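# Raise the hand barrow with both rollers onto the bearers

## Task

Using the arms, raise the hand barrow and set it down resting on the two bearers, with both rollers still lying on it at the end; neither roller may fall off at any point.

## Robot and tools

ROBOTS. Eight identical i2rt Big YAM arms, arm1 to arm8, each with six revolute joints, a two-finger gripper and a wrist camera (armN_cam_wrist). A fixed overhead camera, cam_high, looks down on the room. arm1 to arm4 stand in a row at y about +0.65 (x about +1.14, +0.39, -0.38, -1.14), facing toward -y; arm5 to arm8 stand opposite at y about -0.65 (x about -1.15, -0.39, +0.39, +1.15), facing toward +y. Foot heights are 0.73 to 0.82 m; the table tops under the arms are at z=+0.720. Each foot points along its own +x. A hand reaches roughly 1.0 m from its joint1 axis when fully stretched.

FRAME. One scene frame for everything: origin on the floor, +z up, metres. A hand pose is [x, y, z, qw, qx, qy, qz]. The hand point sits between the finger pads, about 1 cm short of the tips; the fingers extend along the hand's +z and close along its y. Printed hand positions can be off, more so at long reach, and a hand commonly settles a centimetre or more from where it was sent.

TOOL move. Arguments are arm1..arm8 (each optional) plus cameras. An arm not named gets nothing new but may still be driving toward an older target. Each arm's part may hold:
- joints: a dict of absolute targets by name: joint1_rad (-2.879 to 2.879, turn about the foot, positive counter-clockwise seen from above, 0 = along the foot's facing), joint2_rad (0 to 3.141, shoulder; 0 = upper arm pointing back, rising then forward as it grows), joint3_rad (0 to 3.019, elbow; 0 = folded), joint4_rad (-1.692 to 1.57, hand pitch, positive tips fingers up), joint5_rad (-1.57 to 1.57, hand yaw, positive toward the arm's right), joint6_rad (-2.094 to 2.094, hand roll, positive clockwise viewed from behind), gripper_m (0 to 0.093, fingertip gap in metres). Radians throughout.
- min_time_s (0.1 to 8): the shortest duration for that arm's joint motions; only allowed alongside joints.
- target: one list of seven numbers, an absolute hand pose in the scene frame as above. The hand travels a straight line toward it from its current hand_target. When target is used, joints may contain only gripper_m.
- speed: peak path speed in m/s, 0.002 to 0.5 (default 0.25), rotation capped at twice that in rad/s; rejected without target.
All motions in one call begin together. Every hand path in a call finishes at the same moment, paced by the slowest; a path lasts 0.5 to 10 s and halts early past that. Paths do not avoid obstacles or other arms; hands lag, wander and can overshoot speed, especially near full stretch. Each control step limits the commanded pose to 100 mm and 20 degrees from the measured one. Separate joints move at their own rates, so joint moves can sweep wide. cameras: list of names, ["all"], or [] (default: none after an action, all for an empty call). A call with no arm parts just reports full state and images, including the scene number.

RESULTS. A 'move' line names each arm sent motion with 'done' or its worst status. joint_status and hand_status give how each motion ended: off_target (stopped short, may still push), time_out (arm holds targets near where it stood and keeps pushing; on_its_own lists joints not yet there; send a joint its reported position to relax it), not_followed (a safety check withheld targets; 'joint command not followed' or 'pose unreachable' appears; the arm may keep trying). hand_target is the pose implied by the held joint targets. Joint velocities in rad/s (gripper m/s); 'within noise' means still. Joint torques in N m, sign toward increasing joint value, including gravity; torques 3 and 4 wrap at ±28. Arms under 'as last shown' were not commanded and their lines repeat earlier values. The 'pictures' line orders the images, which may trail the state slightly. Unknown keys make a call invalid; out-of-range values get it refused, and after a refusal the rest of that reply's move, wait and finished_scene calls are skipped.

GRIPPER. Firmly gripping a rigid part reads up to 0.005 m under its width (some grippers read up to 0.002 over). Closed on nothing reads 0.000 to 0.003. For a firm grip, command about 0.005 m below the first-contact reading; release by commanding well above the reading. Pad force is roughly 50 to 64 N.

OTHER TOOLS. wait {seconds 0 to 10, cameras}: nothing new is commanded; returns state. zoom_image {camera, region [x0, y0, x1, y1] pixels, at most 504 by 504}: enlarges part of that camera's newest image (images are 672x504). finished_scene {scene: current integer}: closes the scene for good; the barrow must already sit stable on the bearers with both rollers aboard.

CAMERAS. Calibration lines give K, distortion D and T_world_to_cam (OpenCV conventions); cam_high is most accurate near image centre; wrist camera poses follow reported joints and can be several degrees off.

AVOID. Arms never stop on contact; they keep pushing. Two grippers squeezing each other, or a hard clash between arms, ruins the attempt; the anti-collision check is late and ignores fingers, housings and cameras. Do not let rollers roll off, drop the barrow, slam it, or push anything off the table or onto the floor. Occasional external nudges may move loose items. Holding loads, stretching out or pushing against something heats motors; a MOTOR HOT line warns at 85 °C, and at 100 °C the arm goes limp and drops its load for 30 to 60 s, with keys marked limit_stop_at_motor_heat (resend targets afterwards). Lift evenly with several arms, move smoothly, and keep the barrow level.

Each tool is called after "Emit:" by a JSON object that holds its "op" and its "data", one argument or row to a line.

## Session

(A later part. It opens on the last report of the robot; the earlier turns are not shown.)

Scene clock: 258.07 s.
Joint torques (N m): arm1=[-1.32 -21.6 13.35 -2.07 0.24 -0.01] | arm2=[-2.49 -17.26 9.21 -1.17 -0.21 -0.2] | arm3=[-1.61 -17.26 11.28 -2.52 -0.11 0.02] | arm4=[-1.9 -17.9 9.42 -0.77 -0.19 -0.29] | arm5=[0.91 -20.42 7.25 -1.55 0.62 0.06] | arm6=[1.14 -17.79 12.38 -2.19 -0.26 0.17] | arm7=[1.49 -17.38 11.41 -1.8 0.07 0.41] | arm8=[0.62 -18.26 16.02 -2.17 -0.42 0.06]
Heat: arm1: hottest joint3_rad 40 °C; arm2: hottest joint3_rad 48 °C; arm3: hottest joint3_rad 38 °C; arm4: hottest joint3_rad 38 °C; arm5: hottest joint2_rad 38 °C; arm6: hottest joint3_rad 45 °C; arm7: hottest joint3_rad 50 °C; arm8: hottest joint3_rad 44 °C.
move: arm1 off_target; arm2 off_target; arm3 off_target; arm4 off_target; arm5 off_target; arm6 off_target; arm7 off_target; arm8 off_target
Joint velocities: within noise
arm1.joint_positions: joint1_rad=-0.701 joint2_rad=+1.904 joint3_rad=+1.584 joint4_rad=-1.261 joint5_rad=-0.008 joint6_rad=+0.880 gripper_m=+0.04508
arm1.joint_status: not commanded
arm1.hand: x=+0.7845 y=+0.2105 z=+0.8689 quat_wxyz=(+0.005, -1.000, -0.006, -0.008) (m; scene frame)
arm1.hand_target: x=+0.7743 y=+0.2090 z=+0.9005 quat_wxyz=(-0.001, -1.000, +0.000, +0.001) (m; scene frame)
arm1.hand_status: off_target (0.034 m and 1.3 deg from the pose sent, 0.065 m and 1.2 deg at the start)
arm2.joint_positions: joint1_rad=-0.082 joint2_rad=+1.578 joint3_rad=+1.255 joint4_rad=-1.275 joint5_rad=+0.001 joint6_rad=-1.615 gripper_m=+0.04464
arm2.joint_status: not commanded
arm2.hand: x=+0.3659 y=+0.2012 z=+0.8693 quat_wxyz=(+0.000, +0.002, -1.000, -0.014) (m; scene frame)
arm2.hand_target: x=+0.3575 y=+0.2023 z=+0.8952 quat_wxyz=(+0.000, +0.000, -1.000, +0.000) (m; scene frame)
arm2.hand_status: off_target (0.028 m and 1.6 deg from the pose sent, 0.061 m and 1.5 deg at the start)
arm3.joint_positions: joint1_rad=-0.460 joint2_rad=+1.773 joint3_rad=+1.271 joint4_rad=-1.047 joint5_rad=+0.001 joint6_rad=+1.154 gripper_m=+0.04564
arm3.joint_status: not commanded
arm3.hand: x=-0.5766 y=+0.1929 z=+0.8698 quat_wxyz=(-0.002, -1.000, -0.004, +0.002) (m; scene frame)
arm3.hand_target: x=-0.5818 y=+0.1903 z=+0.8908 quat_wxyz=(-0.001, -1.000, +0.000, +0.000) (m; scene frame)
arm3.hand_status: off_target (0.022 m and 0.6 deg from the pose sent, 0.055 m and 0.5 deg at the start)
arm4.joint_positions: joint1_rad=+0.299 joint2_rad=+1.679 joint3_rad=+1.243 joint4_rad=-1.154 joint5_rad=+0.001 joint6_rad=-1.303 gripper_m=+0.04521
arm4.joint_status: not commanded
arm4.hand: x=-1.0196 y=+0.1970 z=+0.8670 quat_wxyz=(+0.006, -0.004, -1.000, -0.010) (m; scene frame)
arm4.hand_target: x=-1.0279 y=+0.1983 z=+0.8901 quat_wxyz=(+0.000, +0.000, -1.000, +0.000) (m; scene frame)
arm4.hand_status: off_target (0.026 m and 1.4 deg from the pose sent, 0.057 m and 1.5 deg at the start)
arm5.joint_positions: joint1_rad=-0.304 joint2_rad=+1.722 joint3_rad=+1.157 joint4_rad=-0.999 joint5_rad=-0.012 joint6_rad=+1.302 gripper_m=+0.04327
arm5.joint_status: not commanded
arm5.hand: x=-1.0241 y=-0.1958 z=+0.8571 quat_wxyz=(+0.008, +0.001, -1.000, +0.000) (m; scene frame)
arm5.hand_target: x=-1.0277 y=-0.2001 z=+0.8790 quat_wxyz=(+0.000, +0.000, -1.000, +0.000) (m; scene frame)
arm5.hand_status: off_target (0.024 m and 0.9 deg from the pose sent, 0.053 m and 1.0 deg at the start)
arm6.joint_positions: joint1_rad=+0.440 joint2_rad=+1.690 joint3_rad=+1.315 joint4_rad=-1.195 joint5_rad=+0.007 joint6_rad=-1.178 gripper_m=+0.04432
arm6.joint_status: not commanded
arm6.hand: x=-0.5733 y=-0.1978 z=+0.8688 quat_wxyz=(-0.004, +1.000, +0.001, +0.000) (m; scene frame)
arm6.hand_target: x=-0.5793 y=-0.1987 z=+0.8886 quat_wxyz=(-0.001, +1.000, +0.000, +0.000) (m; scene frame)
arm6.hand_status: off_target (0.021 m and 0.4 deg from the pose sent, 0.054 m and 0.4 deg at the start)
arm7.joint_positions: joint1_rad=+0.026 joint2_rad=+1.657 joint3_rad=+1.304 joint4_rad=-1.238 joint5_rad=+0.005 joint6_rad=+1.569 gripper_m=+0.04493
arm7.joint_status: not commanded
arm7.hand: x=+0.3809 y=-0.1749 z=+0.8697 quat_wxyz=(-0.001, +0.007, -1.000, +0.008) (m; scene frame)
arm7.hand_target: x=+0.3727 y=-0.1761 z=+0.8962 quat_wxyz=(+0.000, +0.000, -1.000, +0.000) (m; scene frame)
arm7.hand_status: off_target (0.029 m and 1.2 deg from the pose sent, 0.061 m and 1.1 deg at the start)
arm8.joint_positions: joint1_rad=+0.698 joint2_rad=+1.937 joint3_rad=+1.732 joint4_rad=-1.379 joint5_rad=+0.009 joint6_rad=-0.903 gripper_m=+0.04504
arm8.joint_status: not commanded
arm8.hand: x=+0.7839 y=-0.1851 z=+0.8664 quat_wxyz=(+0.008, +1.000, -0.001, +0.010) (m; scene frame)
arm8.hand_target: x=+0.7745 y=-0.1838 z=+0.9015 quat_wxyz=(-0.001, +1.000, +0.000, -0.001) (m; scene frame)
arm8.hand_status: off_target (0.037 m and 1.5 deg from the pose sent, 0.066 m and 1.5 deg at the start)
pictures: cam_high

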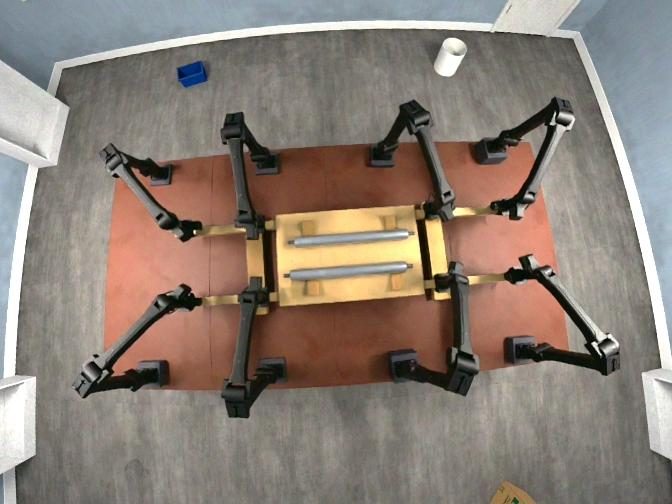

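Emit:
{"op": "move", "data": {
  "arm1": {"target": [0.776, 0.209, 0.861, 0, 1, 0, 0], "speed": 0.04},
  "arm2": {"target": [0.3595, 0.202, 0.856, 0, 0, 1, 0], "speed": 0.04},
  "arm3": {"target": [-0.5805, 0.1905, 0.851, 0, 1, 0, 0], "speed": 0.04},
  "arm4": {"target": [-1.026, 0.1983, 0.851, 0, 0, 1, 0], "speed": 0.04},
  "arm5": {"target": [-1.0269, -0.2, 0.84, 0, 0, 1, 0], "speed": 0.04},
  "arm6": {"target": [-0.578, -0.1984, 0.849, 0, 1, 0, 0], "speed": 0.04},
  "arm7": {"target": [0.3745, -0.1757, 0.857, 0, 0, 1, 0], "speed": 0.04},
  "arm8": {"target": [0.776, -0.1838, 0.862, 0, 1, 0, 0], "speed": 0.04},
  "cameras": ["cam_high"]
}}

Scene clock: 266.33 s.
Joint torques (N m): arm1=[-1.32 -21.25 8.57 0.53 0.23 0.02] | arm2=[-1.44 -15.27 6.83 0.4 -0.26 -0.11] | arm3=[-0.91 -15.85 7.57 -0.31 -0.1 0.09] | arm4=[-0.97 -15.33 7.51 0.57 -0.15 -0.16] | arm5=[0.56 -16.67 6.31 0.02 0.47 -0.01] | arm6=[0.44 -16.44 8.65 0.31 -0.25 0.08] | arm7=[0.79 -15.15 9.07 -0.25 0.19 0.31] | arm8=[0.21 -18.49 10.21 0.09 -0.49 0]
Heat: arm1: hottest joint3_rad 40 °C; arm2: hottest joint3_rad 49 °C; arm3: hottest joint3_rad 38 °C; arm4: hottest joint3_rad 39 °C; arm5: hottest joint2_rad 40 °C; arm6: hottest joint3_rad 45 °C; arm7: hottest joint3_rad 50 °C; arm8: hottest joint3_rad 45 °C.
move: arm1 done; arm2 done; arm3 done; arm4 done; arm5 done; arm6 done; arm7 done; arm8 off_target
Joint velocities: within noise
arm1.joint_positions: joint1_rad=-0.703 joint2_rad=+1.929 joint3_rad=+1.576 joint4_rad=-1.230 joint5_rad=-0.009 joint6_rad=+0.875 gripper_m=+0.04508
arm1.joint_status: not commanded
arm1.hand: x=+0.7812 y=+0.2085 z=+0.8523 quat_wxyz=(+0.006, -1.000, -0.007, -0.009) (m; scene frame)
arm1.hand_target: x=+0.7760 y=+0.2091 z=+0.8609 quat_wxyz=(+0.000, -1.000, +0.000, +0.000) (m; scene frame)
arm1.hand_status: done (0.010 m and 1.4 deg from the pose sent, 0.012 m and 1.3 deg at the start)
arm2.joint_positions: joint1_rad=-0.090 joint2_rad=+1.588 joint3_rad=+1.215 joint4_rad=-1.212 joint5_rad=+0.002 joint6_rad=-1.620 gripper_m=+0.04464
arm2.joint_status: not commanded
arm2.hand: x=+0.3626 y=+0.2007 z=+0.8508 quat_wxyz=(+0.001, +0.001, -1.000, -0.007) (m; scene frame)
arm2.hand_target: x=+0.3596 y=+0.2020 z=+0.8558 quat_wxyz=(+0.000, +0.000, -1.000, +0.000) (m; scene frame)
arm2.hand_status: done (0.006 m and 0.8 deg from the pose sent, 0.015 m and 1.6 deg at the start)
arm3.joint_positions: joint1_rad=-0.465 joint2_rad=+1.804 joint3_rad=+1.265 joint4_rad=-1.011 joint5_rad=+0.001 joint6_rad=+1.147 gripper_m=+0.04564
arm3.joint_status: not commanded
arm3.hand: x=-0.5807 y=+0.1907 z=+0.8530 quat_wxyz=(-0.002, -1.000, -0.004, +0.001) (m; scene frame)
arm3.hand_target: x=-0.5805 y=+0.1904 z=+0.8511 quat_wxyz=(+0.000, -1.000, +0.000, +0.000) (m; scene frame)
arm3.hand_status: done (0.002 m and 0.6 deg from the pose sent, 0.019 m and 0.6 deg at the start)
arm4.joint_positions: joint1_rad=+0.291 joint2_rad=+1.689 joint3_rad=+1.207 joint4_rad=-1.091 joint5_rad=-0.001 joint6_rad=-1.312 gripper_m=+0.04521
arm4.joint_status: not commanded
arm4.hand: x=-1.0231 y=+0.1959 z=+0.8502 quat_wxyz=(+0.003, -0.004, -1.000, -0.002) (m; scene frame)
arm4.hand_target: x=-1.0259 y=+0.1983 z=+0.8510 quat_wxyz=(+0.000, +0.000, -1.000, +0.000) (m; scene frame)
arm4.hand_status: done (0.004 m and 0.6 deg from the pose sent, 0.017 m and 1.4 deg at the start)
arm5.joint_positions: joint1_rad=-0.300 joint2_rad=+1.735 joint3_rad=+1.125 joint4_rad=-0.941 joint5_rad=-0.008 joint6_rad=+1.306 gripper_m=+0.04327
arm5.joint_status: not commanded
arm5.hand: x=-1.0256 y=-0.1976 z=+0.8409 quat_wxyz=(+0.004, +0.001, -1.000, -0.005) (m; scene frame)
arm5.hand_target: x=-1.0268 y=-0.2000 z=+0.8400 quat_wxyz=(+0.000, +0.000, -1.000, +0.000) (m; scene frame)
arm5.hand_status: done (0.003 m and 0.7 deg from the pose sent, 0.018 m and 0.9 deg at the start)
arm6.joint_positions: joint1_rad=+0.445 joint2_rad=+1.711 joint3_rad=+1.297 joint4_rad=-1.157 joint5_rad=+0.007 joint6_rad=-1.172 gripper_m=+0.04432
arm6.joint_status: not commanded
arm6.hand: x=-0.5765 y=-0.1971 z=+0.8526 quat_wxyz=(-0.003, +1.000, +0.000, +0.001) (m; scene frame)
arm6.hand_target: x=-0.5780 y=-0.1984 z=+0.8491 quat_wxyz=(+0.000, +1.000, +0.000, +0.000) (m; scene frame)
arm6.hand_status: done (0.004 m and 0.4 deg from the pose sent, 0.020 m and 0.5 deg at the start)
arm7.joint_positions: joint1_rad=+0.032 joint2_rad=+1.663 joint3_rad=+1.266 joint4_rad=-1.178 joint5_rad=+0.003 joint6_rad=+1.576 gripper_m=+0.04493
arm7.joint_status: not commanded
arm7.hand: x=+0.3777 y=-0.1750 z=+0.8532 quat_wxyz=(+0.000, +0.007, -1.000, +0.001) (m; scene frame)
arm7.hand_target: x=+0.3746 y=-0.1756 z=+0.8571 quat_wxyz=(+0.000, +0.000, -1.000, +0.000) (m; scene frame)
arm7.hand_status: done (0.005 m and 0.8 deg from the pose sent, 0.014 m and 1.2 deg at the start)
arm8.joint_positions: joint1_rad=+0.701 joint2_rad=+1.958 joint3_rad=+1.721 joint4_rad=-1.346 joint5_rad=+0.011 joint6_rad=-0.899 gripper_m=+0.04504
arm8.joint_status: not commanded
arm8.hand: x=+0.7800 y=-0.1829 z=+0.8504 quat_wxyz=(+0.007, +1.000, -0.002, +0.011) (m; scene frame)
arm8.hand_target: x=+0.7761 y=-0.1839 z=+0.8619 quat_wxyz=(+0.000, +1.000, +0.000, +0.000) (m; scene frame)
arm8.hand_status: off_target (0.012 m and 1.5 deg from the pose sent, 0.009 m and 1.5 deg at the start)
pictures: cam_high

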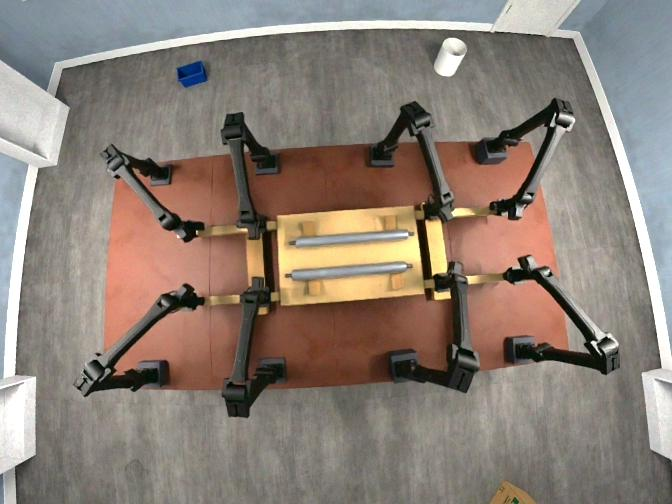

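Emit:
{"op": "move", "data": {
  "arm1": {"target": [0.782, 0.209, 0.83, 0, 1, 0, 0], "speed": 0.03},
  "arm2": {"target": [0.3635, 0.201, 0.828, 0, 0, 1, 0], "speed": 0.03},
  "arm3": {"target": [-0.579, 0.1905, 0.825, 0, 1, 0, 0], "speed": 0.03},
  "arm4": {"target": [-1.022, 0.197, 0.825, 0, 0, 1, 0], "speed": 0.03},
  "arm5": {"target": [-1.024, -0.199, 0.814, 0, 0, 1, 0], "speed": 0.03},
  "arm6": {"target": [-0.575, -0.198, 0.823, 0, 1, 0, 0], "speed": 0.03},
  "arm7": {"target": [0.379, -0.1755, 0.829, 0, 0, 1, 0], "speed": 0.03},
  "arm8": {"target": [0.781, -0.1835, 0.83, 0, 1, 0, 0], "speed": 0.03},
  "cameras": ["cam_high"]
}}

Scene clock: 271.17 s.
Joint torques (N m): arm1=[-0.38 -18.32 5.98 1.89 -0.11 0.1] | arm2=[-0.73 -12.16 4.75 2.26 -0.21 -0.02] | arm3=[-0.62 -12.81 5.82 1.31 -0.11 0.11] | arm4=[-0.38 -12.1 6 2.02 0 -0.08] | arm5=[0.26 -12.86 5.22 1.89 0.47 -0.06] | arm6=[-0.15 -13.63 6.63 2.03 -0.04 0.02] | arm7=[-0.44 -12.51 6.61 1.54 0.22 0.18] | arm8=[-0.38 -15.74 7.69 1.32 -0.08 -0.05]
Heat: arm1: hottest joint3_rad 40 °C; arm2: hottest joint3_rad 48 °C; arm3: hottest joint3_rad 38 °C; arm4: hottest joint3_rad 38 °C; arm5: hottest joint2_rad 40 °C; arm6: hottest joint3_rad 44 °C; arm7: hottest joint3_rad 49 °C; arm8: hottest joint3_rad 45 °C.
move: arm1 off_target; arm2 off_target; arm3 off_target; arm4 off_target; arm5 off_target; arm6 off_target; arm7 off_target; arm8 off_target
Joint velocities: within noise
arm1.joint_positions: joint1_rad=-0.702 joint2_rad=+1.913 joint3_rad=+1.550 joint4_rad=-1.189 joint5_rad=+0.002 joint6_rad=+0.875 gripper_m=+0.04508
arm1.joint_status: not commanded
arm1.hand: x=+0.7796 y=+0.2088 z=+0.8514 quat_wxyz=(-0.003, -1.000, -0.008, +0.005) (m; scene frame)
arm1.hand_target: x=+0.7824 y=+0.2096 z=+0.8305 quat_wxyz=(+0.000, -1.000, +0.000, +0.000) (m; scene frame)
arm1.hand_status: off_target (0.022 m and 1.1 deg from the pose sent, 0.022 m and 1.4 deg at the start)
arm2.joint_positions: joint1_rad=-0.090 joint2_rad=+1.582 joint3_rad=+1.200 joint4_rad=-1.187 joint5_rad=+0.001 joint6_rad=-1.620 gripper_m=+0.04464
arm2.joint_status: not commanded
arm2.hand: x=+0.3628 y=+0.2003 z=+0.8478 quat_wxyz=(+0.001, +0.001, -1.000, +0.001) (m; scene frame)
arm2.hand_target: x=+0.3635 y=+0.2017 z=+0.8287 quat_wxyz=(+0.000, +0.000, -1.000, +0.000) (m; scene frame)
arm2.hand_status: off_target (0.020 m and 0.2 deg from the pose sent, 0.023 m and 0.8 deg at the start)
arm3.joint_positions: joint1_rad=-0.465 joint2_rad=+1.802 joint3_rad=+1.256 joint4_rad=-0.992 joint5_rad=+0.001 joint6_rad=+1.147 gripper_m=+0.04564
arm3.joint_status: not commanded
arm3.hand: x=-0.5812 y=+0.1897 z=+0.8513 quat_wxyz=(-0.008, -1.000, -0.004, +0.004) (m; scene frame)
arm3.hand_target: x=-0.5785 y=+0.1916 z=+0.8259 quat_wxyz=(+0.000, -1.000, +0.000, +0.000) (m; scene frame)
arm3.hand_status: off_target (0.026 m and 1.1 deg from the pose sent, 0.028 m and 0.6 deg at the start)
arm4.joint_positions: joint1_rad=+0.291 joint2_rad=+1.683 joint3_rad=+1.196 joint4_rad=-1.068 joint5_rad=-0.005 joint6_rad=-1.312 gripper_m=+0.04521
arm4.joint_status: not commanded
arm4.hand: x=-1.0221 y=+0.1948 z=+0.8491 quat_wxyz=(-0.001, -0.004, -1.000, +0.006) (m; scene frame)
arm4.hand_target: x=-1.0223 y=+0.1981 z=+0.8259 quat_wxyz=(+0.000, +0.000, -1.000, +0.000) (m; scene frame)
arm4.hand_status: off_target (0.024 m and 0.8 deg from the pose sent, 0.025 m and 0.6 deg at the start)
arm5.joint_positions: joint1_rad=-0.300 joint2_rad=+1.734 joint3_rad=+1.119 joint4_rad=-0.928 joint5_rad=-0.008 joint6_rad=+1.306 gripper_m=+0.04327
arm5.joint_status: not commanded
arm5.hand: x=-1.0255 y=-0.1971 z=+0.8395 quat_wxyz=(+0.003, +0.001, -1.000, -0.009) (m; scene frame)
arm5.hand_target: x=-1.0244 y=-0.2003 z=+0.8151 quat_wxyz=(+0.000, +0.000, -1.000, +0.000) (m; scene frame)
arm5.hand_status: off_target (0.026 m and 1.1 deg from the pose sent, 0.027 m and 0.8 deg at the start)
arm6.joint_positions: joint1_rad=+0.445 joint2_rad=+1.703 joint3_rad=+1.281 joint4_rad=-1.134 joint5_rad=+0.002 joint6_rad=-1.172 gripper_m=+0.04432
arm6.joint_status: not commanded
arm6.hand: x=-0.5770 y=-0.1977 z=+0.8508 quat_wxyz=(-0.009, +1.000, +0.000, -0.005) (m; scene frame)
arm6.hand_target: x=-0.5745 y=-0.1992 z=+0.8240 quat_wxyz=(+0.000, +1.000, +0.000, +0.000) (m; scene frame)
arm6.hand_status: off_target (0.028 m and 1.2 deg from the pose sent, 0.030 m and 0.4 deg at the start)
arm7.joint_positions: joint1_rad=+0.032 joint2_rad=+1.660 joint3_rad=+1.254 joint4_rad=-1.158 joint5_rad=+0.003 joint6_rad=+1.576 gripper_m=+0.04487
arm7.joint_status: not commanded
arm7.hand: x=+0.3777 y=-0.1747 z=+0.8506 quat_wxyz=(+0.000, +0.007, -1.000, -0.005) (m; scene frame)
arm7.hand_target: x=+0.3791 y=-0.1763 z=+0.8296 quat_wxyz=(+0.000, +0.000, -1.000, +0.000) (m; scene frame)
arm7.hand_status: off_target (0.022 m and 1.0 deg from the pose sent, 0.024 m and 0.8 deg at the start)
arm8.joint_positions: joint1_rad=+0.701 joint2_rad=+1.939 joint3_rad=+1.687 joint4_rad=-1.300 joint5_rad=-0.001 joint6_rad=-0.901 gripper_m=+0.04504
arm8.joint_status: not commanded
arm8.hand: x=+0.7783 y=-0.1840 z=+0.8486 quat_wxyz=(-0.002, +1.000, -0.001, -0.003) (m; scene frame)
arm8.hand_target: x=+0.7812 y=-0.1838 z=+0.8305 quat_wxyz=(+0.000, +1.000, +0.000, +0.000) (m; scene frame)
arm8.hand_status: off_target (0.019 m and 0.5 deg from the pose sent, 0.021 m and 1.5 deg at the start)
pictures: cam_high

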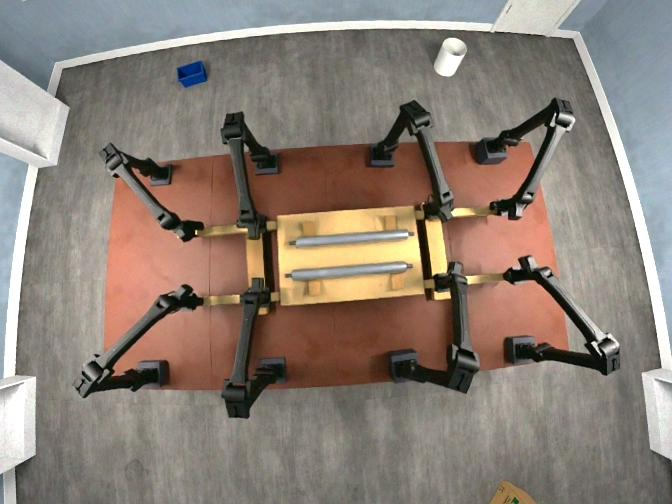

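Emit:
{"op": "move", "data": {
  "arm1": {"target": [0.7805, 0.209, 0.847, 0, 1, 0, 0], "speed": 0.05},
  "arm2": {"target": [0.363, 0.2005, 0.844, 0, 0, 1, 0], "speed": 0.05},
  "arm3": {"target": [-0.5805, 0.19, 0.847, 0, 1, 0, 0], "speed": 0.05},
  "arm4": {"target": [-1.022, 0.1955, 0.845, 0, 0, 1, 0], "speed": 0.05},
  "arm5": {"target": [-1.025, -0.1975, 0.836, 0, 0, 1, 0], "speed": 0.05},
  "arm6": {"target": [-0.5765, -0.198, 0.847, 0, 1, 0, 0], "speed": 0.05},
  "arm7": {"target": [0.378, -0.175, 0.847, 0, 0, 1, 0], "speed": 0.05},
  "arm8": {"target": [0.779, -0.184, 0.845, 0, 1, 0, 0], "speed": 0.05},
  "cameras": []
}}

Scene clock: 277.27 s.
Joint torques (N m): arm1=[-0.97 -19.72 8.24 0.31 -0.11 0.1] | arm2=[-0.79 -13.27 6.78 0.68 -0.21 -0.03] | arm3=[-0.85 -14.97 8.09 -0.59 -0.11 0.1] | arm4=[-0.5 -13.57 8.8 0.24 0 -0.09] | arm5=[0.32 -15.27 7.2 -0.08 0.47 -0.05] | arm6=[0.21 -15.5 9.54 -0.27 -0.03 0.06] | arm7=[0.21 -13.98 8.96 -0.08 0.21 0.19] | arm8=[-0.09 -16.38 10.04 0.02 -0.07 -0.02]
Heat: arm1: hottest joint3_rad 39 °C; arm2: hottest joint3_rad 47 °C; arm3: hottest joint3_rad 37 °C; arm4: hottest joint3_rad 38 °C; arm5: hottest joint2_rad 39 °C; arm6: hottest joint3_rad 43 °C; arm7: hottest joint3_rad 48 °C; arm8: hottest joint3_rad 44 °C.
move: arm1 done; arm2 done; arm3 done; arm4 done; arm5 done; arm6 done; arm7 done; arm8 done
Joint velocities: within noise
arm1.joint_positions: joint1_rad=-0.702 joint2_rad=+1.913 joint3_rad=+1.550 joint4_rad=-1.189 joint5_rad=+0.002 joint6_rad=+0.875 gripper_m=+0.04508
arm1.joint_status: not commanded
arm1.hand: x=+0.7796 y=+0.2088 z=+0.8516 quat_wxyz=(-0.003, -1.000, -0.008, +0.005) (m; scene frame)
arm1.hand_target: x=+0.7805 y=+0.2091 z=+0.8470 quat_wxyz=(+0.000, -1.000, +0.000, +0.000) (m; scene frame)
arm1.hand_status: done (0.005 m and 1.1 deg from the pose sent, 0.004 m and 1.1 deg at the start)
arm2.joint_positions: joint1_rad=-0.090 joint2_rad=+1.581 joint3_rad=+1.200 joint4_rad=-1.187 joint5_rad=+0.001 joint6_rad=-1.620 gripper_m=+0.04464
arm2.joint_status: not commanded
arm2.hand: x=+0.3628 y=+0.2003 z=+0.8483 quat_wxyz=(+0.001, +0.001, -1.000, +0.001) (m; scene frame)
arm2.hand_target: x=+0.3630 y=+0.2005 z=+0.8441 quat_wxyz=(+0.000, +0.000, -1.000, +0.000) (m; scene frame)
arm2.hand_status: done (0.004 m and 0.2 deg from the pose sent, 0.004 m and 0.1 deg at the start)
arm3.joint_positions: joint1_rad=-0.465 joint2_rad=+1.801 joint3_rad=+1.256 joint4_rad=-0.994 joint5_rad=+0.002 joint6_rad=+1.147 gripper_m=+0.04564
arm3.joint_status: not commanded
arm3.hand: x=-0.5811 y=+0.1901 z=+0.8516 quat_wxyz=(-0.007, -1.000, -0.004, +0.004) (m; scene frame)
arm3.hand_target: x=-0.5805 y=+0.1901 z=+0.8470 quat_wxyz=(+0.000, -1.000, +0.000, +0.000) (m; scene frame)
arm3.hand_status: done (0.005 m and 1.1 deg from the pose sent, 0.004 m and 1.1 deg at the start)
arm4.joint_positions: joint1_rad=+0.291 joint2_rad=+1.682 joint3_rad=+1.196 joint4_rad=-1.069 joint5_rad=-0.005 joint6_rad=-1.312 gripper_m=+0.04521
arm4.joint_status: not commanded
arm4.hand: x=-1.0220 y=+0.1949 z=+0.8495 quat_wxyz=(-0.001, -0.004, -1.000, +0.006) (m; scene frame)
arm4.hand_target: x=-1.0220 y=+0.1956 z=+0.8450 quat_wxyz=(+0.000, +0.000, -1.000, +0.000) (m; scene frame)
arm4.hand_status: done (0.005 m and 0.9 deg from the pose sent, 0.004 m and 0.8 deg at the start)
arm5.joint_positions: joint1_rad=-0.300 joint2_rad=+1.733 joint3_rad=+1.119 joint4_rad=-0.930 joint5_rad=-0.008 joint6_rad=+1.306 gripper_m=+0.04327
arm5.joint_status: not commanded
arm5.hand: x=-1.0255 y=-0.1973 z=+0.8400 quat_wxyz=(+0.003, +0.001, -1.000, -0.009) (m; scene frame)
arm5.hand_target: x=-1.0250 y=-0.1976 z=+0.8360 quat_wxyz=(+0.000, +0.000, -1.000, +0.000) (m; scene frame)
arm5.hand_status: done (0.004 m and 1.1 deg from the pose sent, 0.004 m and 1.1 deg at the start)
arm6.joint_positions: joint1_rad=+0.445 joint2_rad=+1.703 joint3_rad=+1.282 joint4_rad=-1.137 joint5_rad=+0.002 joint6_rad=-1.172 gripper_m=+0.04432
arm6.joint_status: not commanded
arm6.hand: x=-0.5769 y=-0.1980 z=+0.8515 quat_wxyz=(-0.009, +1.000, +0.000, -0.004) (m; scene frame)
arm6.hand_target: x=-0.5764 y=-0.1981 z=+0.8470 quat_wxyz=(+0.000, +1.000, +0.000, +0.000) (m; scene frame)
arm6.hand_status: done (0.005 m and 1.1 deg from the pose sent, 0.004 m and 1.2 deg at the start)
arm7.joint_positions: joint1_rad=+0.032 joint2_rad=+1.659 joint3_rad=+1.254 joint4_rad=-1.159 joint5_rad=+0.003 joint6_rad=+1.576 gripper_m=+0.04486
arm7.joint_status: not commanded
arm7.hand: x=+0.3777 y=-0.1747 z=+0.8511 quat_wxyz=(+0.000, +0.007, -1.000, -0.006) (m; scene frame)
arm7.hand_target: x=+0.3781 y=-0.1750 z=+0.8470 quat_wxyz=(+0.000, +0.000, -1.000, +0.000) (m; scene frame)
arm7.hand_status: done (0.004 m and 1.0 deg from the pose sent, 0.004 m and 1.0 deg at the start)
arm8.joint_positions: joint1_rad=+0.701 joint2_rad=+1.939 joint3_rad=+1.687 joint4_rad=-1.300 joint5_rad=-0.001 joint6_rad=-0.901 gripper_m=+0.04504
arm8.joint_status: not commanded
arm8.hand: x=+0.7783 y=-0.1842 z=+0.8488 quat_wxyz=(-0.002, +1.000, -0.001, -0.003) (m; scene frame)
arm8.hand_target: x=+0.7790 y=-0.1840 z=+0.8452 quat_wxyz=(+0.000, +1.000, +0.000, +0.000) (m; scene frame)
arm8.hand_status: done (0.004 m and 0.4 deg from the pose sent, 0.004 m and 0.4 deg at the start)
pictures: none
No camera images: "cameras" was empty.

Legs rest on the bearers with the arms unloaded. Opening all grippers.

Emit:
{"op": "move", "data": {
  "arm1": {"joints": {"gripper_m": 0.093}},
  "arm2": {"joints": {"gripper_m": 0.093}},
  "arm3": {"joints": {"gripper_m": 0.093}},
  "arm4": {"joints": {"gripper_m": 0.093}},
  "arm5": {"joints": {"gripper_m": 0.093}},
  "arm6": {"joints": {"gripper_m": 0.093}},
  "arm7": {"joints": {"gripper_m": 0.093}},
  "arm8": {"joints": {"gripper_m": 0.093}},
  "cameras": ["all"]
}}

Scene clock: 280.00 s.
Joint torques (N m): arm1=[-0.91 -19.43 8.35 0.18 -0.11 0.06] | arm2=[-0.79 -13.45 6.97 0.65 -0.22 -0.02] | arm3=[-0.85 -15.15 8.05 -0.49 -0.09 0.1] | arm4=[-0.5 -13.8 8.77 0.24 0 -0.09] | arm5=[0.38 -15.33 7.23 -0.06 0.09 -0.04] | arm6=[0.21 -15.68 9.48 -0.1 -0.05 0.05] | arm7=[0.03 -13.8 9.05 -0.09 0.22 0.21] | arm8=[-0.09 -16.62 10.1 -0.01 -0.12 -0.02]
Heat: arm1: hottest joint3_rad 39 °C; arm2: hottest joint3_rad 47 °C; arm3: hottest joint3_rad 36 °C; arm4: hottest joint3_rad 38 °C; arm5: hottest joint2_rad 38 °C; arm6: hottest joint3_rad 43 °C; arm7: hottest joint3_rad 48 °C; arm8: hottest joint3_rad 44 °C.
move: arm1 done; arm2 done; arm3 done; arm4 done; arm5 done; arm6 done; arm7 done; arm8 done
Joint velocities: within noise
arm1.joint_positions: joint1_rad=-0.702 joint2_rad=+1.913 joint3_rad=+1.548 joint4_rad=-1.189 joint5_rad=+0.002 joint6_rad=+0.880 gripper_m=+0.09284
arm1.joint_status: all done
arm1.hand: x=+0.7802 y=+0.2094 z=+0.8505 quat_wxyz=(-0.002, -1.000, -0.005, +0.004) (m; scene frame)
arm1.hand_target: x=+0.7805 y=+0.2091 z=+0.8470 quat_wxyz=(+0.000, -1.000, +0.000, +0.000) (m; scene frame)
arm1.hand_status: not commanded
arm2.joint_positions: joint1_rad=-0.090 joint2_rad=+1.583 joint3_rad=+1.197 joint4_rad=-1.187 joint5_rad=+0.001 joint6_rad=-1.620 gripper_m=+0.09287
arm2.joint_status: all done
arm2.hand: x=+0.3628 y=+0.2015 z=+0.8464 quat_wxyz=(+0.001, +0.001, -1.000, -0.001) (m; scene frame)
arm2.hand_target: x=+0.3630 y=+0.2005 z=+0.8440 quat_wxyz=(+0.000, +0.000, -1.000, +0.000) (m; scene frame)
arm2.hand_status: not commanded
arm3.joint_positions: joint1_rad=-0.465 joint2_rad=+1.803 joint3_rad=+1.256 joint4_rad=-0.996 joint5_rad=+0.001 joint6_rad=+1.147 gripper_m=+0.09286
arm3.joint_status: all done
arm3.hand: x=-0.5804 y=+0.1912 z=+0.8503 quat_wxyz=(-0.005, -1.000, -0.004, +0.003) (m; scene frame)
arm3.hand_target: x=-0.5805 y=+0.1900 z=+0.8470 quat_wxyz=(+0.000, -1.000, +0.000, +0.000) (m; scene frame)
arm3.hand_status: not commanded
arm4.joint_positions: joint1_rad=+0.291 joint2_rad=+1.685 joint3_rad=+1.196 joint4_rad=-1.069 joint5_rad=-0.005 joint6_rad=-1.312 gripper_m=+0.09283
arm4.joint_status: all done
arm4.hand: x=-1.0222 y=+0.1950 z=+0.8481 quat_wxyz=(-0.001, -0.004, -1.000, +0.005) (m; scene frame)
arm4.hand_target: x=-1.0220 y=+0.1956 z=+0.8451 quat_wxyz=(+0.000, +0.000, -1.000, +0.000) (m; scene frame)
arm4.hand_status: not commanded
arm5.joint_positions: joint1_rad=-0.300 joint2_rad=+1.733 joint3_rad=+1.119 joint4_rad=-0.931 joint5_rad=+0.001 joint6_rad=+1.306 gripper_m=+0.09285
arm5.joint_status: all done
arm5.hand: x=-1.0242 y=-0.1979 z=+0.8400 quat_wxyz=(-0.001, +0.001, -1.000, -0.007) (m; scene frame)
arm5.hand_target: x=-1.0250 y=-0.1976 z=+0.8360 quat_wxyz=(+0.000, +0.000, -1.000, +0.000) (m; scene frame)
arm5.hand_status: not commanded
arm6.joint_positions: joint1_rad=+0.445 joint2_rad=+1.705 joint3_rad=+1.282 joint4_rad=-1.140 joint5_rad=+0.002 joint6_rad=-1.172 gripper_m=+0.09284
arm6.joint_status: all done
arm6.hand: x=-0.5765 y=-0.1988 z=+0.8506 quat_wxyz=(-0.006, +1.000, +0.000, -0.003) (m; scene frame)
arm6.hand_target: x=-0.5765 y=-0.1980 z=+0.8470 quat_wxyz=(+0.000, +1.000, +0.000, +0.000) (m; scene frame)
arm6.hand_status: not commanded
arm7.joint_positions: joint1_rad=+0.032 joint2_rad=+1.660 joint3_rad=+1.252 joint4_rad=-1.159 joint5_rad=+0.003 joint6_rad=+1.576 gripper_m=+0.09283
arm7.joint_status: all done
arm7.hand: x=+0.3777 y=-0.1754 z=+0.8498 quat_wxyz=(+0.000, +0.006, -1.000, -0.004) (m; scene frame)
arm7.hand_target: x=+0.3781 y=-0.1750 z=+0.8470 quat_wxyz=(+0.000, +0.000, -1.000, +0.000) (m; scene frame)
arm7.hand_status: not commanded
arm8.joint_positions: joint1_rad=+0.701 joint2_rad=+1.942 joint3_rad=+1.686 joint4_rad=-1.300 joint5_rad=+0.000 joint6_rad=-0.901 gripper_m=+0.09284
arm8.joint_status: all done
arm8.hand: x=+0.7788 y=-0.1844 z=+0.8464 quat_wxyz=(+0.000, +1.000, -0.001, -0.001) (m; scene frame)
arm8.hand_target: x=+0.7790 y=-0.1841 z=+0.8450 quat_wxyz=(+0.000, +1.000, +0.000, +0.000) (m; scene frame)
arm8.hand_status: not commanded
pictures: arm1_cam_wrist, arm2_cam_wrist, arm3_cam_wrist, arm4_cam_wrist, arm5_cam_wrist, arm6_cam_wrist, arm7_cam_wrist, arm8_cam_wrist, cam_high
camera_calibration:
arm1_cam_wrist: T_world_to_cam=[[-0.00343748, 0.999944, -0.00998611, -0.197039], [0.819968, 0.00853461, 0.572346, -1.12284], [0.5724, -0.00622086, -0.819951, 0.380285], [0, 0, 0, 1]] pos_world=[0.702337, 0.208976, 0.952498]
arm2_cam_wrist: T_world_to_cam=[[0.00120841, -0.999987, -0.00504772, 0.205851], [-0.806594, -0.00395842, 0.591093, -0.20598], [-0.591105, 0.00335718, -0.806588, 1.02241], [0, 0, 0, 1]] pos_world=[0.437962, 0.201601, 0.947459]
arm3_cam_wrist: T_world_to_cam=[[-0.0179013, 0.999824, -0.00560377, -0.196511], [0.823788, 0.0179252, 0.566614, -0.00204016], [0.566615, 0.00552682, -0.823964, 1.15326], [0, 0, 0, 1]] pos_world=[-0.655292, 0.190139, 0.950301]
arm4_cam_wrist: T_world_to_cam=[[-0.0292035, -0.999553, 0.00640351, 0.162965], [-0.818003, 0.02758, 0.574553, -1.3236], [-0.574473, 0.0115409, -0.818442, 0.23183], [0, 0, 0, 1]] pos_world=[-0.944768, 0.196721, 0.949173]
arm5_cam_wrist: T_world_to_cam=[[0.00270793, -0.999635, -0.0268915, -0.17183], [-0.811135, -0.0179234, 0.584584, -1.32135], [-0.584853, 0.0202296, -0.810887, 0.210573], [0, 0, 0, 1]] pos_world=[-0.948171, -0.19971, 0.938569]
arm6_cam_wrist: T_world_to_cam=[[0.0216613, 0.99974, 0.00712, 0.20707], [0.818754, -0.0218259, 0.573729, -0.0158634], [0.573735, -0.0065982, -0.819014, 1.15408], [0, 0, 0, 1]] pos_world=[-0.653636, -0.199747, 0.952838]
arm7_cam_wrist: T_world_to_cam=[[0.0199296, -0.999795, 0.00360094, -0.186586], [-0.812669, -0.0141013, 0.582555, -0.185563], [-0.582385, -0.0145364, -0.812783, 1.03494], [0, 0, 0, 1]] pos_world=[0.455654, -0.17412, 0.949958]
arm8_cam_wrist: T_world_to_cam=[[-0.0117423, 0.999845, -0.0131429, 0.204983], [0.818661, 0.01716, 0.574021, -1.11713], [0.574157, -0.00401924, -0.818735, 0.370934], [0, 0, 0, 1]] pos_world=[0.703985, -0.18429, 0.947649]

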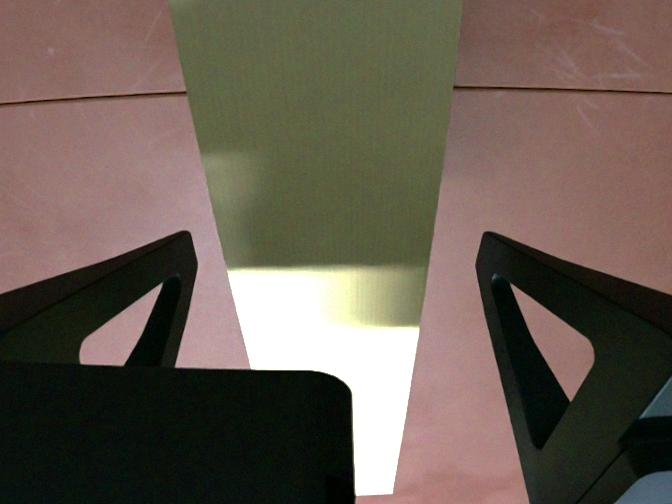

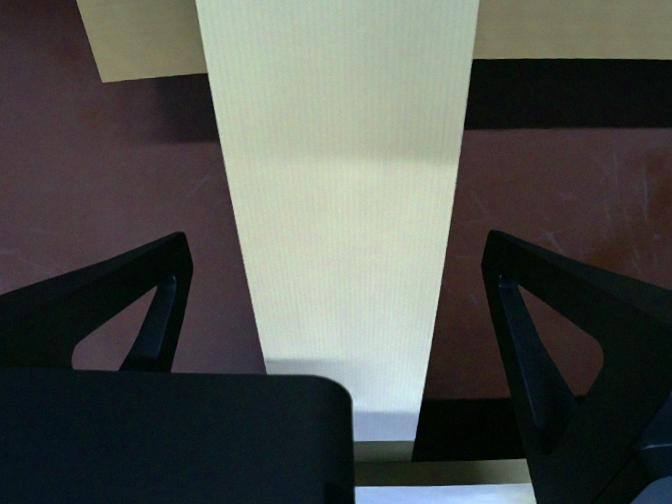

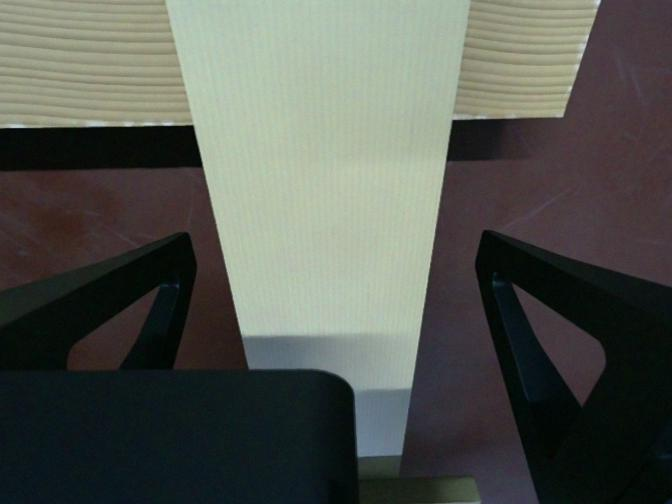

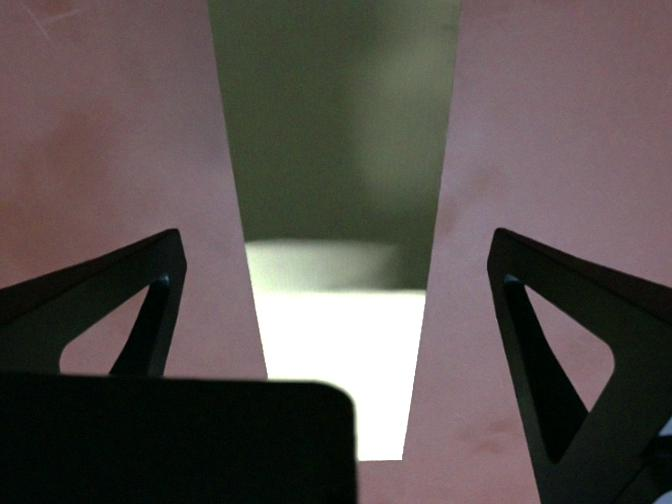

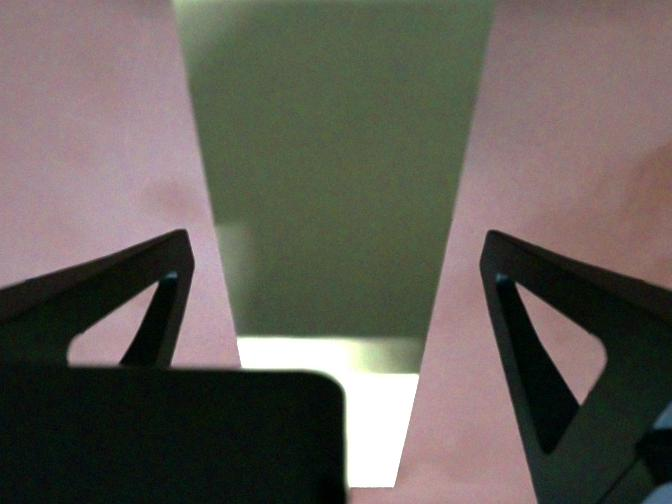

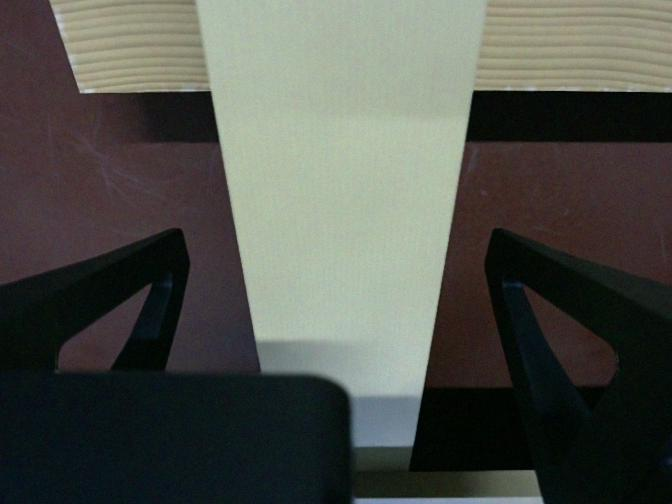

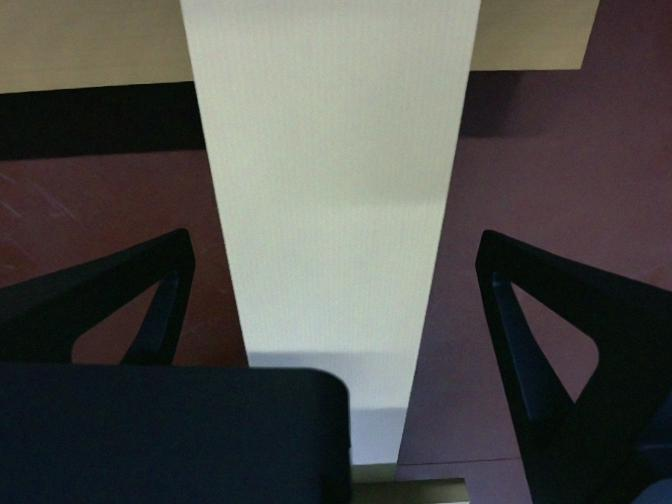

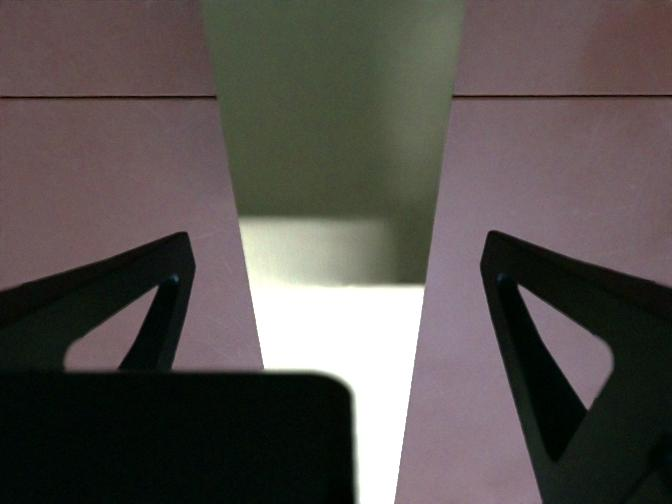

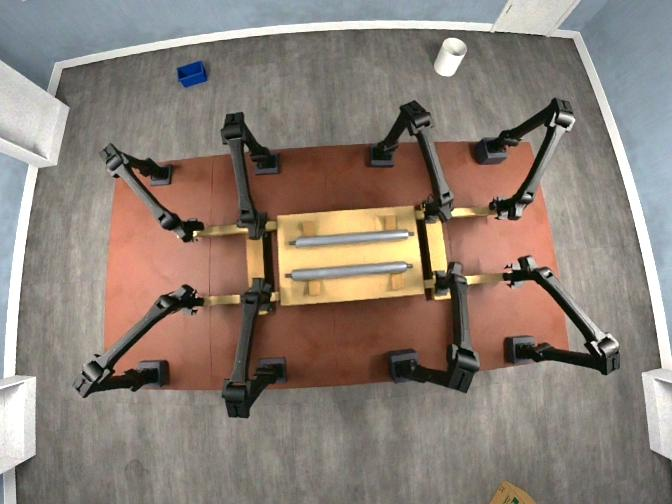

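Emit:
{"op": "move", "data": {
  "arm1": {"target": [0.7803, 0.2130, 0.885, 0, 1, 0, 0], "speed": 0.08},
  "arm2": {"target": [0.363, 0.2060, 0.881, 0, 0, 1, 0], "speed": 0.08},
  "arm3": {"target": [-0.5804, 0.1955, 0.885, 0, 1, 0, 0], "speed": 0.08},
  "arm4": {"target": [-1.022, 0.1995, 0.883, 0, 0, 1, 0], "speed": 0.08},
  "arm5": {"target": [-1.0245, -0.2025, 0.875, 0, 0, 1, 0], "speed": 0.08},
  "arm6": {"target": [-0.5765, -0.2035, 0.885, 0, 1, 0, 0], "speed": 0.08},
  "arm7": {"target": [0.378, -0.1800, 0.885, 0, 0, 1, 0], "speed": 0.08},
  "arm8": {"target": [0.779, -0.1885, 0.881, 0, 1, 0, 0], "speed": 0.08},
  "cameras": ["arm1_cam_wrist", "arm2_cam_wrist", "arm3_cam_wrist", "arm4_cam_wrist", "arm5_cam_wrist", "arm6_cam_wrist", "arm7_cam_wrist", "arm8_cam_wrist"]
}}

Scene clock: 288.70 s.
Joint torques (N m): arm1=[-1.32 -21.48 11.64 -0.29 -0.11 0] | arm2=[-0.85 -15.74 10.35 -0.24 -0.22 -0.04] | arm3=[-1.2 -17.55 10.15 -0.64 -0.1 0.06] | arm4=[-0.32 -14.8 12.46 -0.13 0 -0.08] | arm5=[0.09 -16.5 9.43 -0.24 0.1 -0.07] | arm6=[0.5 -17.44 12.36 -0.29 -0.06 0.09] | arm7=[0.15 -15.68 12.6 -0.55 0.2 0.21] | arm8=[0.26 -19.25 13.64 -0.4 -0.13 0.02]
Heat: arm1: hottest joint3_rad 39 °C; arm2: hottest joint3_rad 47 °C; arm3: hottest joint3_rad 36 °C; arm4: hottest joint3_rad 38 °C; arm5: hottest joint2_rad 38 °C; arm6: hottest joint3_rad 42 °C; arm7: hottest joint3_rad 48 °C; arm8: hottest joint3_rad 44 °C.
move: arm1 off_target; arm2 off_target; arm3 off_target; arm4 off_target; arm5 off_target; arm6 off_target; arm7 off_target; arm8 off_target
Joint velocities: within noise
arm1.joint_positions: joint1_rad=-0.702 joint2_rad=+1.902 joint3_rad=+1.548 joint4_rad=-1.262 joint5_rad=+0.002 joint6_rad=+0.880 gripper_m=+0.09294
arm1.joint_status: not commanded
arm1.hand: x=+0.7912 y=+0.2230 z=+0.8569 quat_wxyz=(+0.022, -1.000, -0.005, -0.016) (m; scene frame)
arm1.hand_target: x=+0.7809 y=+0.2139 z=+0.8849 quat_wxyz=(+0.000, -1.000, +0.000, +0.000) (m; scene frame)
arm1.hand_status: off_target (0.032 m and 3.1 deg from the pose sent, 0.035 m and 0.8 deg at the start)
arm2.joint_positions: joint1_rad=-0.090 joint2_rad=+1.558 joint3_rad=+1.197 joint4_rad=-1.260 joint5_rad=+0.001 joint6_rad=-1.620 gripper_m=+0.09296
arm2.joint_status: not commanded
arm2.hand: x=+0.3637 y=+0.2194 z=+0.8572 quat_wxyz=(-0.001, +0.001, -1.000, -0.025) (m; scene frame)
arm2.hand_target: x=+0.3631 y=+0.2068 z=+0.8810 quat_wxyz=(+0.000, +0.000, -1.000, +0.000) (m; scene frame)
arm2.hand_status: off_target (0.027 m and 2.9 deg from the pose sent, 0.035 m and 0.2 deg at the start)
arm3.joint_positions: joint1_rad=-0.465 joint2_rad=+1.775 joint3_rad=+1.256 joint4_rad=-1.081 joint5_rad=+0.001 joint6_rad=+1.147 gripper_m=+0.09294
arm3.joint_status: not commanded
arm3.hand: x=-0.5730 y=+0.2081 z=+0.8639 quat_wxyz=(+0.022, -1.000, -0.004, -0.009) (m; scene frame)
arm3.hand_target: x=-0.5802 y=+0.1961 z=+0.8851 quat_wxyz=(+0.000, -1.000, +0.000, +0.000) (m; scene frame)
arm3.hand_status: off_target (0.026 m and 2.7 deg from the pose sent, 0.035 m and 0.8 deg at the start)
arm4.joint_positions: joint1_rad=+0.291 joint2_rad=+1.650 joint3_rad=+1.196 joint4_rad=-1.154 joint5_rad=-0.005 joint6_rad=-1.312 gripper_m=+0.09292
arm4.joint_status: not commanded
arm4.hand: x=-1.0268 y=+0.2136 z=+0.8639 quat_wxyz=(+0.005, -0.004, -1.000, -0.019) (m; scene frame)
arm4.hand_target: x=-1.0221 y=+0.2002 z=+0.8831 quat_wxyz=(+0.000, +0.000, -1.000, +0.000) (m; scene frame)
arm4.hand_status: off_target (0.024 m and 2.3 deg from the pose sent, 0.035 m and 0.7 deg at the start)
arm5.joint_positions: joint1_rad=-0.300 joint2_rad=+1.685 joint3_rad=+1.119 joint4_rad=-1.025 joint5_rad=+0.001 joint6_rad=+1.306 gripper_m=+0.09294
arm5.joint_status: not commanded
arm5.hand: x=-1.0290 y=-0.2157 z=+0.8614 quat_wxyz=(+0.005, +0.001, -1.000, +0.015) (m; scene frame)
arm5.hand_target: x=-1.0246 y=-0.2029 z=+0.8751 quat_wxyz=(+0.000, +0.000, -1.000, +0.000) (m; scene frame)
arm5.hand_status: off_target (0.019 m and 1.8 deg from the pose sent, 0.035 m and 0.8 deg at the start)
arm6.joint_positions: joint1_rad=+0.445 joint2_rad=+1.679 joint3_rad=+1.288 joint4_rad=-1.231 joint5_rad=+0.002 joint6_rad=-1.172 gripper_m=+0.09294
arm6.joint_status: not commanded
arm6.hand: x=-0.5688 y=-0.2168 z=+0.8649 quat_wxyz=(+0.021, +1.000, +0.000, +0.008) (m; scene frame)
arm6.hand_target: x=-0.5761 y=-0.2043 z=+0.8851 quat_wxyz=(+0.000, +1.000, +0.000, +0.000) (m; scene frame)
arm6.hand_status: off_target (0.025 m and 2.6 deg from the pose sent, 0.035 m and 0.8 deg at the start)
arm7.joint_positions: joint1_rad=+0.032 joint2_rad=+1.637 joint3_rad=+1.252 joint4_rad=-1.243 joint5_rad=+0.003 joint6_rad=+1.576 gripper_m=+0.09292
arm7.joint_status: not commanded
arm7.hand: x=+0.3781 y=-0.1957 z=+0.8606 quat_wxyz=(+0.000, +0.007, -1.000, +0.026) (m; scene frame)
arm7.hand_target: x=+0.3781 y=-0.1810 z=+0.8852 quat_wxyz=(+0.000, +0.000, -1.000, +0.000) (m; scene frame)
arm7.hand_status: off_target (0.029 m and 3.1 deg from the pose sent, 0.035 m and 0.9 deg at the start)
arm8.joint_positions: joint1_rad=+0.701 joint2_rad=+1.942 joint3_rad=+1.686 joint4_rad=-1.370 joint5_rad=+0.000 joint6_rad=-0.901 gripper_m=+0.09294
arm8.joint_status: not commanded
arm8.hand: x=+0.7895 y=-0.1979 z=+0.8470 quat_wxyz=(+0.027, +0.999, -0.001, +0.020) (m; scene frame)
arm8.hand_target: x=+0.7799 y=-0.1897 z=+0.8809 quat_wxyz=(+0.000, +1.000, +0.000, +0.000) (m; scene frame)
arm8.hand_status: off_target (0.037 m and 3.9 deg from the pose sent, 0.035 m and 0.2 deg at the start)
pictures: arm1_cam_wrist, arm2_cam_wrist, arm3_cam_wrist, arm4_cam_wrist, arm5_cam_wrist, arm6_cam_wrist, arm7_cam_wrist, arm8_cam_wrist
camera_calibration:
arm1_cam_wrist: T_world_to_cam=[[-0.00352345, 0.999264, 0.0382095, -0.251732], [0.796922, -0.0202757, 0.603741, -1.13791], [0.604072, 0.0325772, -0.796264, 0.325268], [0, 0, 0, 1]] pos_world=[0.709456, 0.217878, 0.955623]
arm2_cam_wrist: T_world_to_cam=[[0.0012641, -0.998569, -0.0534719, 0.264995], [-0.807969, -0.0325268, 0.588326, -0.202511], [-0.589223, 0.0424599, -0.806854, 1.02256], [0, 0, 0, 1]] pos_world=[0.438558, 0.214611, 0.958368]
arm3_cam_wrist: T_world_to_cam=[[-0.0183319, 0.998759, 0.0462984, -0.25805], [0.810534, -0.0122672, 0.585563, -0.0338595], [0.585404, 0.0482609, -0.809304, 1.14947], [0, 0, 0, 1]] pos_world=[-0.650192, 0.20184, 0.962046]
arm4_cam_wrist: T_world_to_cam=[[-0.0296673, -0.998706, -0.0413174, 0.221961], [-0.810816, -0.000128543, 0.585301, -1.33307], [-0.584548, 0.0508651, -0.809763, 0.215632], [0, 0, 0, 1]] pos_world=[-0.948246, 0.210534, 0.96403]
arm5_cam_wrist: T_world_to_cam=[[0.00282703, -0.999853, 0.0169023, -0.226646], [-0.804127, 0.00777469, 0.594407, -1.33373], [-0.594451, -0.015272, -0.803987, 0.201968], [0, 0, 0, 1]] pos_world=[-0.951784, -0.213159, 0.958986]
arm6_cam_wrist: T_world_to_cam=[[0.0219388, 0.998661, -0.0468503, 0.271392], [0.805359, 0.0101132, 0.592702, -0.0477401], [0.592382, -0.0507344, -0.804058, 1.14939], [0, 0, 0, 1]] pos_world=[-0.648384, -0.212232, 0.965188]
arm7_cam_wrist: T_world_to_cam=[[0.0200168, -0.997734, 0.0642386, -0.258775], [-0.813324, 0.0211179, 0.581428, -0.183786], [-0.581467, -0.0638851, -0.811058, 1.03213], [0, 0, 0, 1]] pos_world=[0.455852, -0.18837, 0.960599]
arm8_cam_wrist: T_world_to_cam=[[-0.0101548, 0.997631, -0.0680407, 0.263468], [0.793193, 0.0494698, 0.606958, -1.12736], [0.608886, -0.0478058, -0.791816, 0.306386], [0, 0, 0, 1]] pos_world=[0.710335, -0.192426, 0.944788]

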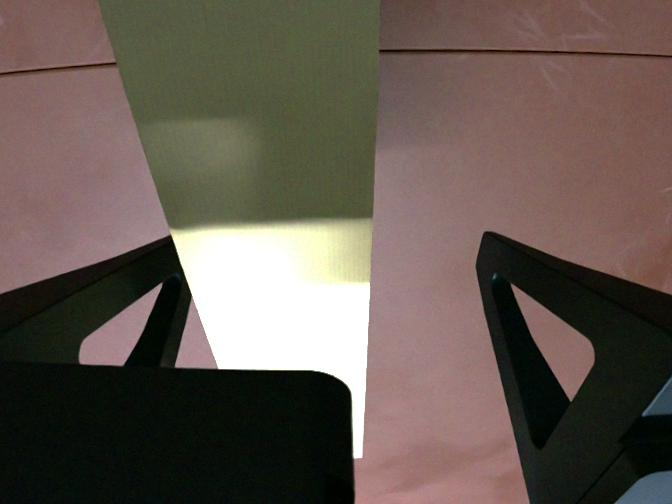

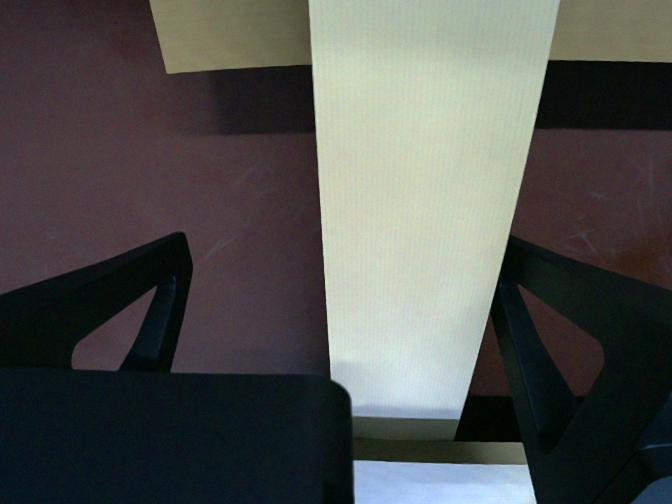

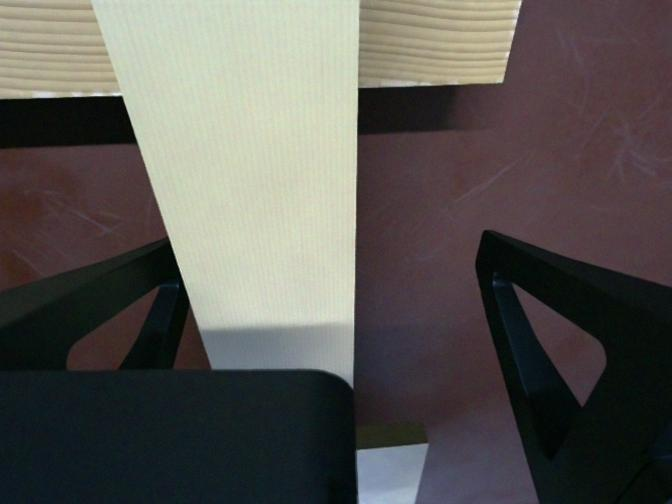

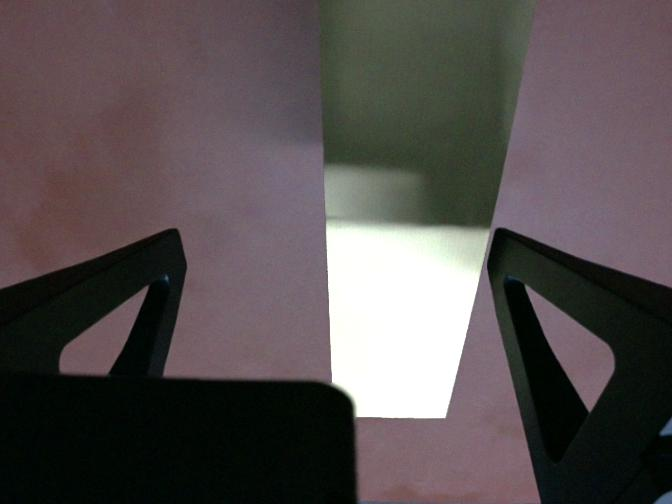

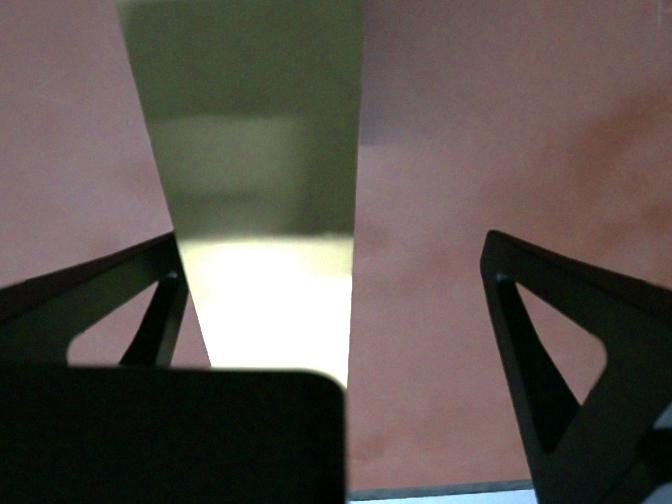

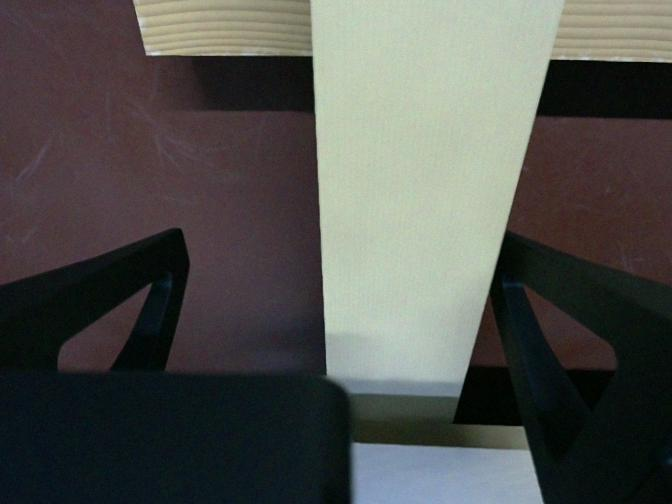

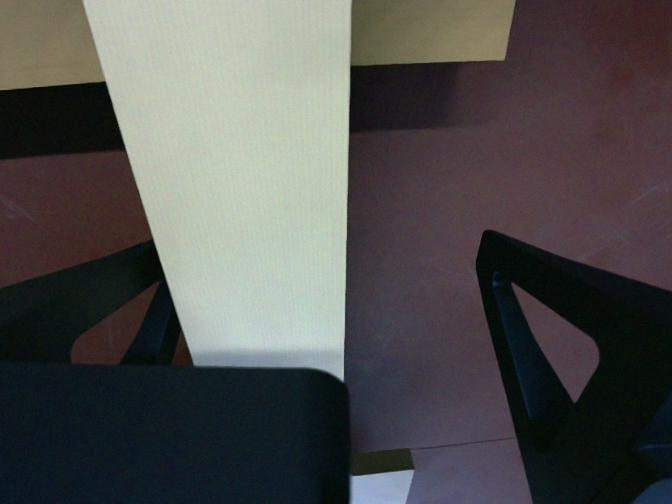

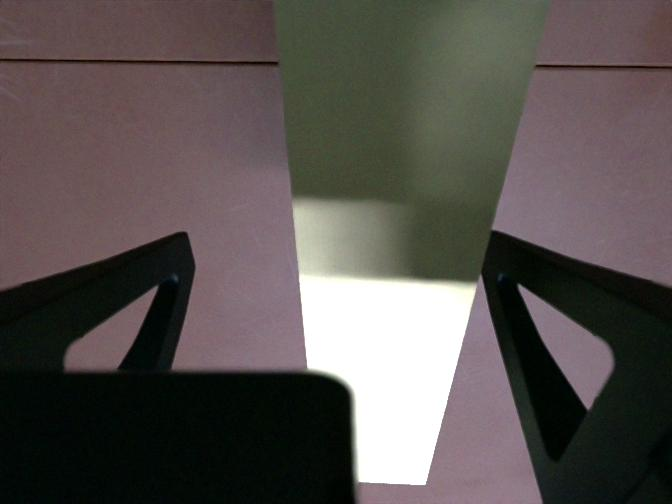

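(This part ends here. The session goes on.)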